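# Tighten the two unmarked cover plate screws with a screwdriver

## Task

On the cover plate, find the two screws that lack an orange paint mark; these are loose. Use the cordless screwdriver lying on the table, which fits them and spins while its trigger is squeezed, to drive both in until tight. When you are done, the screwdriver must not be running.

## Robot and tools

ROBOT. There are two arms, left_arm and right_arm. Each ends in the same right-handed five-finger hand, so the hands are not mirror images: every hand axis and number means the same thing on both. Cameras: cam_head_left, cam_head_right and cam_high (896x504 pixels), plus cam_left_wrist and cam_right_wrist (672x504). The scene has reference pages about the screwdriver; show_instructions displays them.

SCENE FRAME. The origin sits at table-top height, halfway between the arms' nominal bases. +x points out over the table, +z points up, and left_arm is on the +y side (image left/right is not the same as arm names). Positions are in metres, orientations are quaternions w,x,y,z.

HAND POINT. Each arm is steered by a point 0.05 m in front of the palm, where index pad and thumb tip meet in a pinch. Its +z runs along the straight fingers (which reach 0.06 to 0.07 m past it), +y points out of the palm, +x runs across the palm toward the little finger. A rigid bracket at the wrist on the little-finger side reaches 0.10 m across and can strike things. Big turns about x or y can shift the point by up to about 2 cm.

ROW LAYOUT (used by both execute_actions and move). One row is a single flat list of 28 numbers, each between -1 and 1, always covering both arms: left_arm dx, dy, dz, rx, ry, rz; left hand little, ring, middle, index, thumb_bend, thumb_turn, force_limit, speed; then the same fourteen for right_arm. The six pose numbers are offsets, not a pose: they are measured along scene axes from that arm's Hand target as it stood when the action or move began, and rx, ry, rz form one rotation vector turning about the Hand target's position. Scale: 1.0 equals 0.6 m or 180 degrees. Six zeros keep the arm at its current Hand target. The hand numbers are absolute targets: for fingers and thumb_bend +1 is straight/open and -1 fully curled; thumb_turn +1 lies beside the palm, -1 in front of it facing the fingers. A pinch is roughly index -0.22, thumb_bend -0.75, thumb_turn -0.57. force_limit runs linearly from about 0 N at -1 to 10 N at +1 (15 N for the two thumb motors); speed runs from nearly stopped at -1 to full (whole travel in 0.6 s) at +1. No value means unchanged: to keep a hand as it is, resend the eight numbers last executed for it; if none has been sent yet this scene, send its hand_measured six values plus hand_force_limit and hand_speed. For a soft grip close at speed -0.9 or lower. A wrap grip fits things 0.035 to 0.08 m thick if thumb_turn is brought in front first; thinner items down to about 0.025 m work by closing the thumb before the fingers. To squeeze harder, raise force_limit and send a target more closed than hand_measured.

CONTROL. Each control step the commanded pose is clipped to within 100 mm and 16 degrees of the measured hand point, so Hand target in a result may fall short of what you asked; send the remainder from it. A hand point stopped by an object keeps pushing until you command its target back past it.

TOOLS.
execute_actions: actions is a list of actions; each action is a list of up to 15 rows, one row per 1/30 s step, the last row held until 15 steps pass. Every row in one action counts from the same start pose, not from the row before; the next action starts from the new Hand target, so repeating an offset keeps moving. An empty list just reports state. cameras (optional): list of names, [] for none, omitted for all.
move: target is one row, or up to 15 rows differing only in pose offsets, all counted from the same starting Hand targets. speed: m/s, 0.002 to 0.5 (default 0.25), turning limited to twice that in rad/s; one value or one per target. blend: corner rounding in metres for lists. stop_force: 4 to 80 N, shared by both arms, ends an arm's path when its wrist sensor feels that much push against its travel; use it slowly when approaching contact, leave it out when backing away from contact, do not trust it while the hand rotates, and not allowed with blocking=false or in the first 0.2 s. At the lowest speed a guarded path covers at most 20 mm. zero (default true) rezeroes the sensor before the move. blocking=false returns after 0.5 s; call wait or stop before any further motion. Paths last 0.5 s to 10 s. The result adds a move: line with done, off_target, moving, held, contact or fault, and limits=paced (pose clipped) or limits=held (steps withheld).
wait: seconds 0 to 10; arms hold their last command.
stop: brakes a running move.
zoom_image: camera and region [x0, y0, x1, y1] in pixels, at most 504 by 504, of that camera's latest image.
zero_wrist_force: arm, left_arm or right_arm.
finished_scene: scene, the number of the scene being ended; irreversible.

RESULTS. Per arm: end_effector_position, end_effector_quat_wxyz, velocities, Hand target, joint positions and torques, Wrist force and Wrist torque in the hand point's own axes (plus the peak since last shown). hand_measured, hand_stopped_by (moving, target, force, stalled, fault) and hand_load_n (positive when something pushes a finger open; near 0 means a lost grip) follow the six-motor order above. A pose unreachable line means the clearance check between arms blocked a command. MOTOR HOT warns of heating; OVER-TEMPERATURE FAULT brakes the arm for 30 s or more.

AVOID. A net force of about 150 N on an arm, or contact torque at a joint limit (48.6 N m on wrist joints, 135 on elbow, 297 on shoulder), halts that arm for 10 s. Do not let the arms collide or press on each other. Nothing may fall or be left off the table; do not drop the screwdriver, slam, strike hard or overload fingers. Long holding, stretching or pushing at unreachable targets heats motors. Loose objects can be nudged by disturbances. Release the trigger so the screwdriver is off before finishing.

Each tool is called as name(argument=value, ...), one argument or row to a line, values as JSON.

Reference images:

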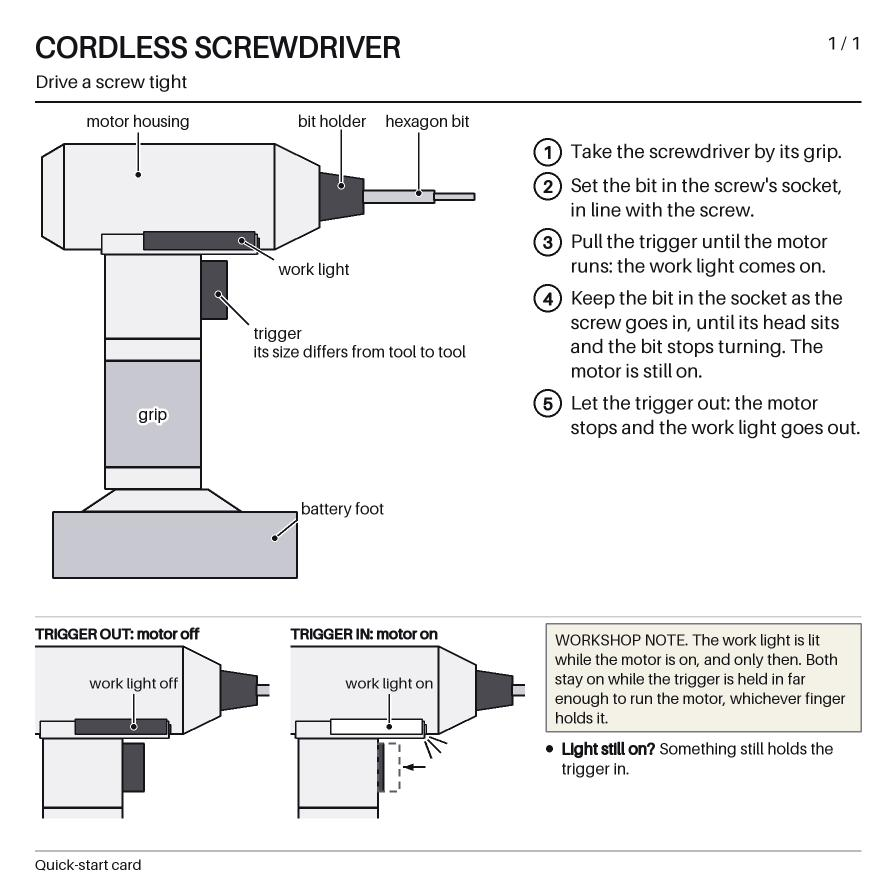

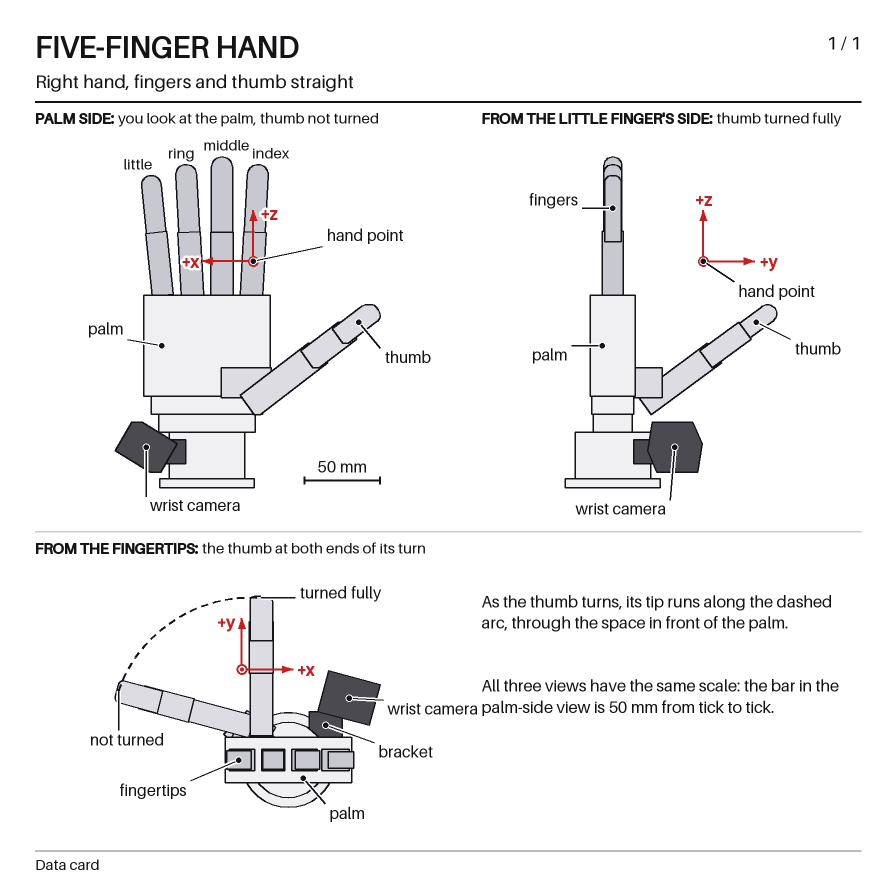

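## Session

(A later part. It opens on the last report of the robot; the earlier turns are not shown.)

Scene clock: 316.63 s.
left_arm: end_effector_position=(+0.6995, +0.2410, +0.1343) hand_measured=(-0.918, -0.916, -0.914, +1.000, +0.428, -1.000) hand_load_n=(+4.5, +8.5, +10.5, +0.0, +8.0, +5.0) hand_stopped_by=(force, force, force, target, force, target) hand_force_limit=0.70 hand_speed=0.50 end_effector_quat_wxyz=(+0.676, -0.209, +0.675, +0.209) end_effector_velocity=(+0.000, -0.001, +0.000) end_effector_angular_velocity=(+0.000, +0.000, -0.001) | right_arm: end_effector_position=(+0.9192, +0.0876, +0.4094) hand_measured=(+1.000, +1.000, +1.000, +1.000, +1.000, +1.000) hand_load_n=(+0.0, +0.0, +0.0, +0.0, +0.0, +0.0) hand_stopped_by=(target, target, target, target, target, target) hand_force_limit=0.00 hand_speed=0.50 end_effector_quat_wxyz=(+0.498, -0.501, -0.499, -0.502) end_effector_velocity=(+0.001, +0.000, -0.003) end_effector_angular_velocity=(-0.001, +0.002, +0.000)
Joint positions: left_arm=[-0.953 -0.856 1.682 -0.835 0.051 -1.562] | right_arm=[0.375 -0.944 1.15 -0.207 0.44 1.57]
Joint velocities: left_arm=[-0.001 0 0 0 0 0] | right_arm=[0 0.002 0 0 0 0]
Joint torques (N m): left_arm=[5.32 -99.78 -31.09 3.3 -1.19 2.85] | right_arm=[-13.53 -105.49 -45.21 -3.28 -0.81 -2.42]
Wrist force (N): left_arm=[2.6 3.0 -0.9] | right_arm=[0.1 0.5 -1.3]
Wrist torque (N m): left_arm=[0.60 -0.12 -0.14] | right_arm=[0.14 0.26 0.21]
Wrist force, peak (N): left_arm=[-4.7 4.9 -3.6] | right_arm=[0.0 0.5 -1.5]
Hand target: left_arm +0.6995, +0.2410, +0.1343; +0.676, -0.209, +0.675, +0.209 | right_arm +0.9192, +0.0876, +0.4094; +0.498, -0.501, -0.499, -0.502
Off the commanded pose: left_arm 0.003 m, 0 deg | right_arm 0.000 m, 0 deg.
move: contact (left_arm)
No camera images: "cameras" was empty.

move(
  target=[0,0,0,0,0,0,0.2,0.2,0.2,1,0,-1,0.7,-0.7,0,0,0,0,0,0,1,1,1,1,1,1,0,0.5],
  cameras=["cam_left_wrist"],
)

move(
  target=[0,0,0,0,0,0,1,1,1,1,1,-1,0.7,0.2,0,0,0,0,0,0,1,1,1,1,1,1,0,0.5],
  cameras=["cam_left_wrist","cam_high"],
)

Scene clock: 319.27 s.
left_arm: end_effector_position=(+0.6995, +0.2410, +0.1343) hand_measured=(+0.200, +0.200, +0.200, +1.000, +0.000, -1.000) hand_load_n=(+0.0, -0.5, +0.0, +0.0, +0.0, +0.0) hand_stopped_by=(target, target, target, target, target, target) hand_force_limit=0.70 hand_speed=-0.70 end_effector_quat_wxyz=(+0.676, -0.209, +0.675, +0.209) end_effector_velocity=(+0.000, +0.000, +0.000) end_effector_angular_velocity=(+0.001, +0.001, +0.000) | right_arm: end_effector_position=(+0.9192, +0.0876, +0.4094) hand_measured=(+1.000, +1.000, +1.000, +1.000, +1.000, +1.000) hand_load_n=(+0.0, +0.0, +0.0, +0.0, +0.0, +0.0) hand_stopped_by=(target, target, target, target, target, target) hand_force_limit=0.00 hand_speed=0.50 end_effector_quat_wxyz=(+0.498, -0.501, -0.499, -0.502) end_effector_velocity=(+0.000, +0.000, -0.002) end_effector_angular_velocity=(-0.001, +0.002, +0.000)
Joint positions: left_arm=[-0.953 -0.856 1.683 -0.835 0.051 -1.562] | right_arm=[0.375 -0.944 1.15 -0.207 0.44 1.57]
Joint velocities: left_arm=[0 0 0 0 -0.001 0.001] | right_arm=[0 0.002 0 0.001 0 0]
Joint torques (N m): left_arm=[5.76 -89.64 -16.59 0.81 -0.79 3.36] | right_arm=[-13.26 -104.05 -44.59 -3.21 -0.84 -2.2]
Wrist force (N): left_arm=[-1.1 3.4 -1.7] | right_arm=[-0.1 0.3 -1.3]
Wrist torque (N m): left_arm=[0.64 0.32 -0.08] | right_arm=[0.11 0.28 0.19]
Wrist force, peak (N): left_arm=[5.8 3.7 -1.5] | right_arm=[-0.3 0.3 -1.8]
Hand target: left_arm +0.6995, +0.2410, +0.1343; +0.676, -0.209, +0.675, +0.209 | right_arm +0.9192, +0.0876, +0.4094; +0.498, -0.501, -0.499, -0.502
Off the commanded pose: left_arm 0.000 m, 0 deg | right_arm 0.000 m, 0 deg.
move: done
Images, in order (width x height): cam_left_wrist 672x504.

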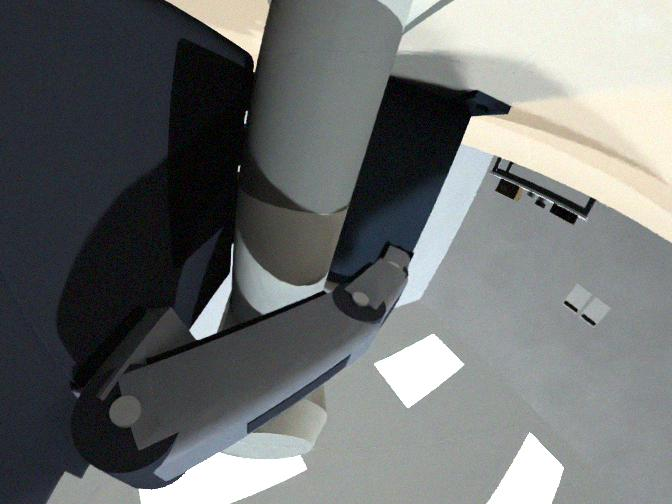

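Scene clock: 320.33 s.
left_arm: end_effector_position=(+0.6995, +0.2410, +0.1343) hand_measured=(+1.000, +1.000, +1.000, +1.000, +1.000, -1.000) hand_load_n=(+0.0, +0.0, +0.0, +0.0, +0.0, -0.5) hand_stopped_by=(target, target, target, target, target, target) hand_force_limit=0.70 hand_speed=0.20 end_effector_quat_wxyz=(+0.676, -0.209, +0.675, +0.209) end_effector_velocity=(+0.000, +0.000, +0.000) end_effector_angular_velocity=(-0.001, -0.001, +0.000) | right_arm: end_effector_position=(+0.9192, +0.0876, +0.4094) hand_measured=(+1.000, +1.000, +1.000, +1.000, +1.000, +1.000) hand_load_n=(+0.0, +0.0, +0.0, +0.0, +0.0, +0.0) hand_stopped_by=(target, target, target, target, target, target) hand_force_limit=0.00 hand_speed=0.50 end_effector_quat_wxyz=(+0.498, -0.501, -0.499, -0.502) end_effector_velocity=(+0.000, +0.000, +0.000) end_effector_angular_velocity=(+0.000, +0.000, +0.000)
Joint positions: left_arm=[-0.953 -0.856 1.683 -0.835 0.051 -1.562] | right_arm=[0.375 -0.944 1.15 -0.207 0.44 1.57]
Joint velocities: left_arm=[0.001 0 0 0 0.001 -0.001] | right_arm=[0 0 0 0 0 0]
Joint torques (N m): left_arm=[7.59 -87.74 -17.85 -0.28 -0.85 2.82] | right_arm=[-12.4 -105.2 -44.21 -3.19 -0.84 -2.19]
Wrist force (N): left_arm=[-1.2 3.4 -1.6] | right_arm=[-0.1 0.3 -1.4]
Wrist torque (N m): left_arm=[0.62 0.34 -0.08] | right_arm=[0.12 0.29 0.18]
Wrist force, peak (N): left_arm=[-1.2 3.7 -1.8] | right_arm=[-0.2 0.8 -1.4]
Hand target: left_arm +0.6995, +0.2410, +0.1343; +0.676, -0.209, +0.675, +0.209 | right_arm +0.9192, +0.0876, +0.4094; +0.498, -0.501, -0.499, -0.502
Off the commanded pose: left_arm 0.000 m, 0 deg | right_arm 0.000 m, 0 deg.
move: done
Images, in order (width x height): cam_high 896x504, cam_left_wrist 672x504.

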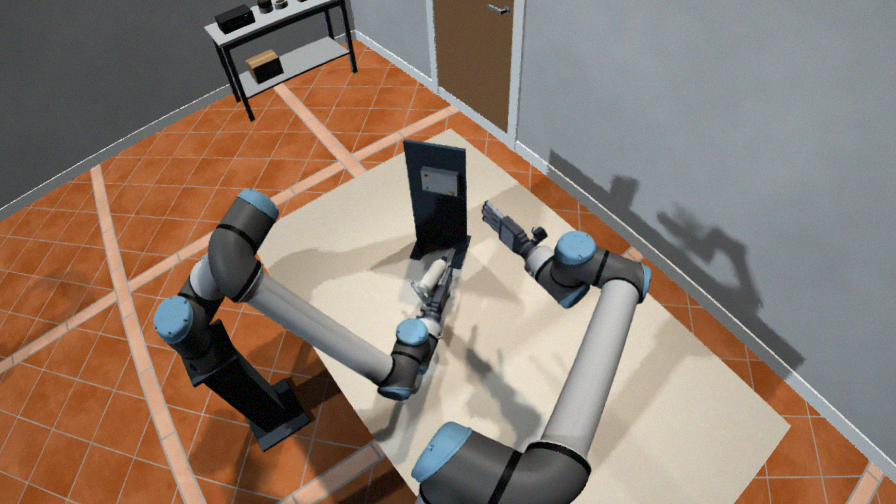

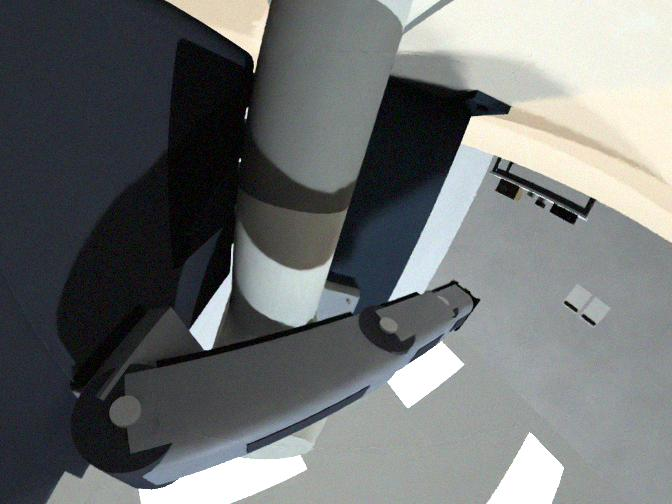

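Retreat −f.

move(
  target=[
    [-0.108,-0.079,0,0,0,0,1,1,1,1,1,-1,0.7,0.2,0,0,0,0,0,0,1,1,1,1,1,1,0,0.5],
    [-0.25,-0.18,0.2,0,0,0,1,1,1,1,1,-1,0.7,0.2,0,0,0,0,0,0,1,1,1,1,1,1,0,0.5],
  ],
  speed=[0.06,0.2],
  cameras=["cam_head_left","cam_high","cam_left_wrist"],
)

zoom_image(
  camera="cam_high",
  region=[400, 230, 480, 320],
)

zoom_image(
  camera="cam_head_left",
  region=[330, 170, 450, 290],
)

Scene clock: 323.07 s.
left_arm: end_effector_position=(+0.5494, +0.1328, +0.2544) hand_measured=(+1.000, +1.000, +1.000, +1.000, +1.000, -1.000) hand_load_n=(+0.0, +0.0, +0.0, +0.0, +0.0, -0.5) hand_stopped_by=(target, target, target, target, target, target) hand_force_limit=0.70 hand_speed=0.20 end_effector_quat_wxyz=(+0.676, -0.210, +0.675, +0.209) end_effector_velocity=(+0.000, -0.001, +0.000) end_effector_angular_velocity=(-0.001, +0.000, -0.001) | right_arm: end_effector_position=(+0.9192, +0.0876, +0.4094) hand_measured=(+1.000, +1.000, +1.000, +1.000, +1.000, +1.000) hand_load_n=(+0.0, +0.0, +0.0, +0.5, +0.5, +0.0) hand_stopped_by=(target, target, target, target, target, target) hand_force_limit=0.00 hand_speed=0.50 end_effector_quat_wxyz=(+0.498, -0.501, -0.499, -0.502) end_effector_velocity=(+0.000, +0.000, +0.000) end_effector_angular_velocity=(+0.000, +0.000, +0.000)
Joint positions: left_arm=[-1.191 -1.02 1.699 -0.679 -0.187 -1.573] | right_arm=[0.375 -0.944 1.15 -0.207 0.44 1.57]
Joint velocities: left_arm=[-0.001 -0.001 0 -0.002 0 0.001] | right_arm=[0 0 0 -0.001 0 0]
Joint torques (N m): left_arm=[-5.36 -67.59 -20.6 -3.78 1.35 0.58] | right_arm=[-13.34 -103.69 -43.59 -3.04 -0.61 -2.33]
Wrist force (N): left_arm=[-1.1 3.3 -1.2] | right_arm=[-0.1 0.7 -1.2]
Wrist torque (N m): left_arm=[0.59 0.31 -0.05] | right_arm=[0.16 0.28 0.20]
Wrist force, peak (N): left_arm=[-3.0 3.1 -2.7] | right_arm=[-0.1 0.4 -1.6]
Hand target: left_arm +0.5494, +0.1329, +0.2544; +0.676, -0.210, +0.675, +0.209 | right_arm +0.9192, +0.0876, +0.4094; +0.498, -0.501, -0.499, -0.502
Off the commanded pose: left_arm 0.000 m, 0 deg | right_arm 0.000 m, 0 deg.
move: done
Images, in order (width x height): cam_head_left 896x504, cam_high 896x504, cam_left_wrist 672x504.

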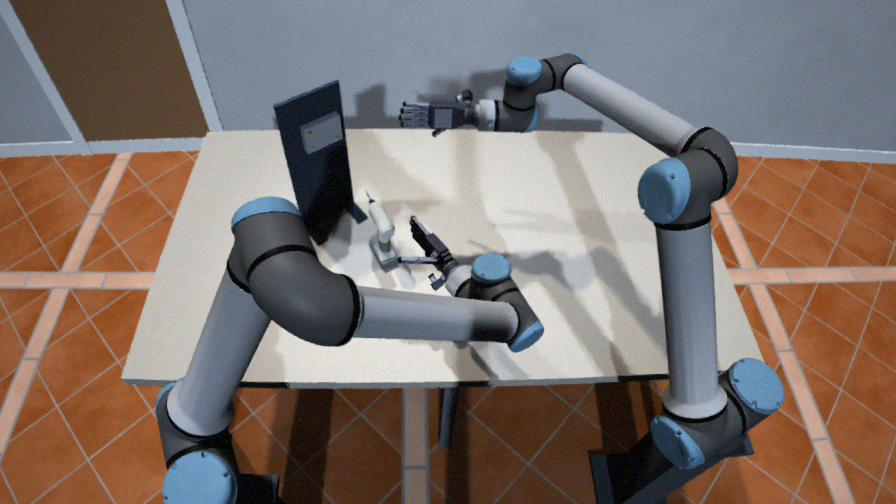

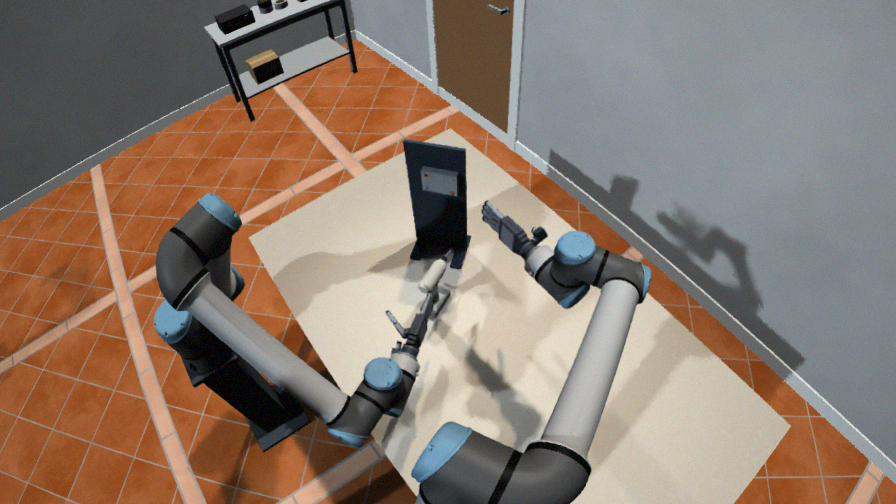

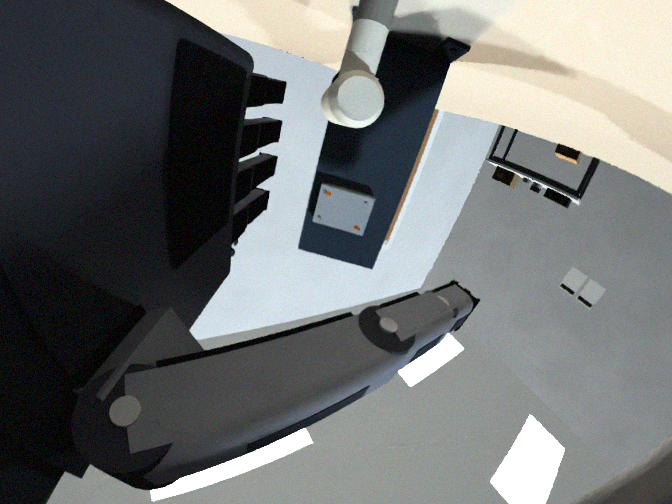

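Scaled by 5.600.

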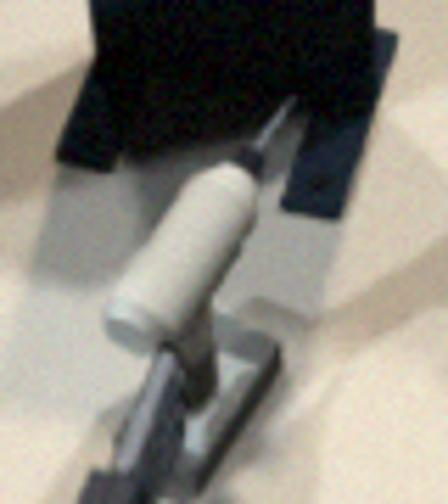

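Scaled by 4.200.

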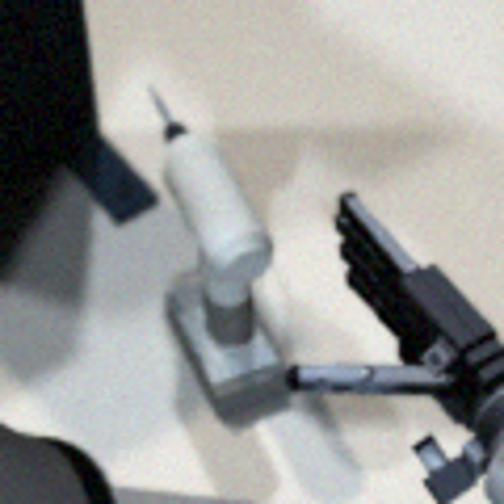

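zoom_image(
  camera="cam_left_wrist",
  region=[305, 170, 385, 250],
)

Scaled by 6.300 from the camera's 672x504 image, which has a finer 960x720 frame.

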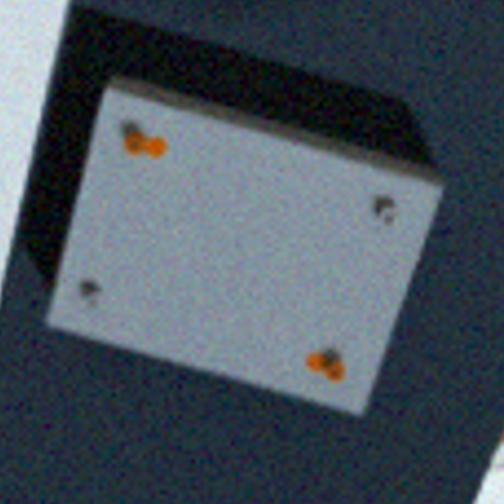

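finished_scene(
  scene=1,
)

The scene is finished.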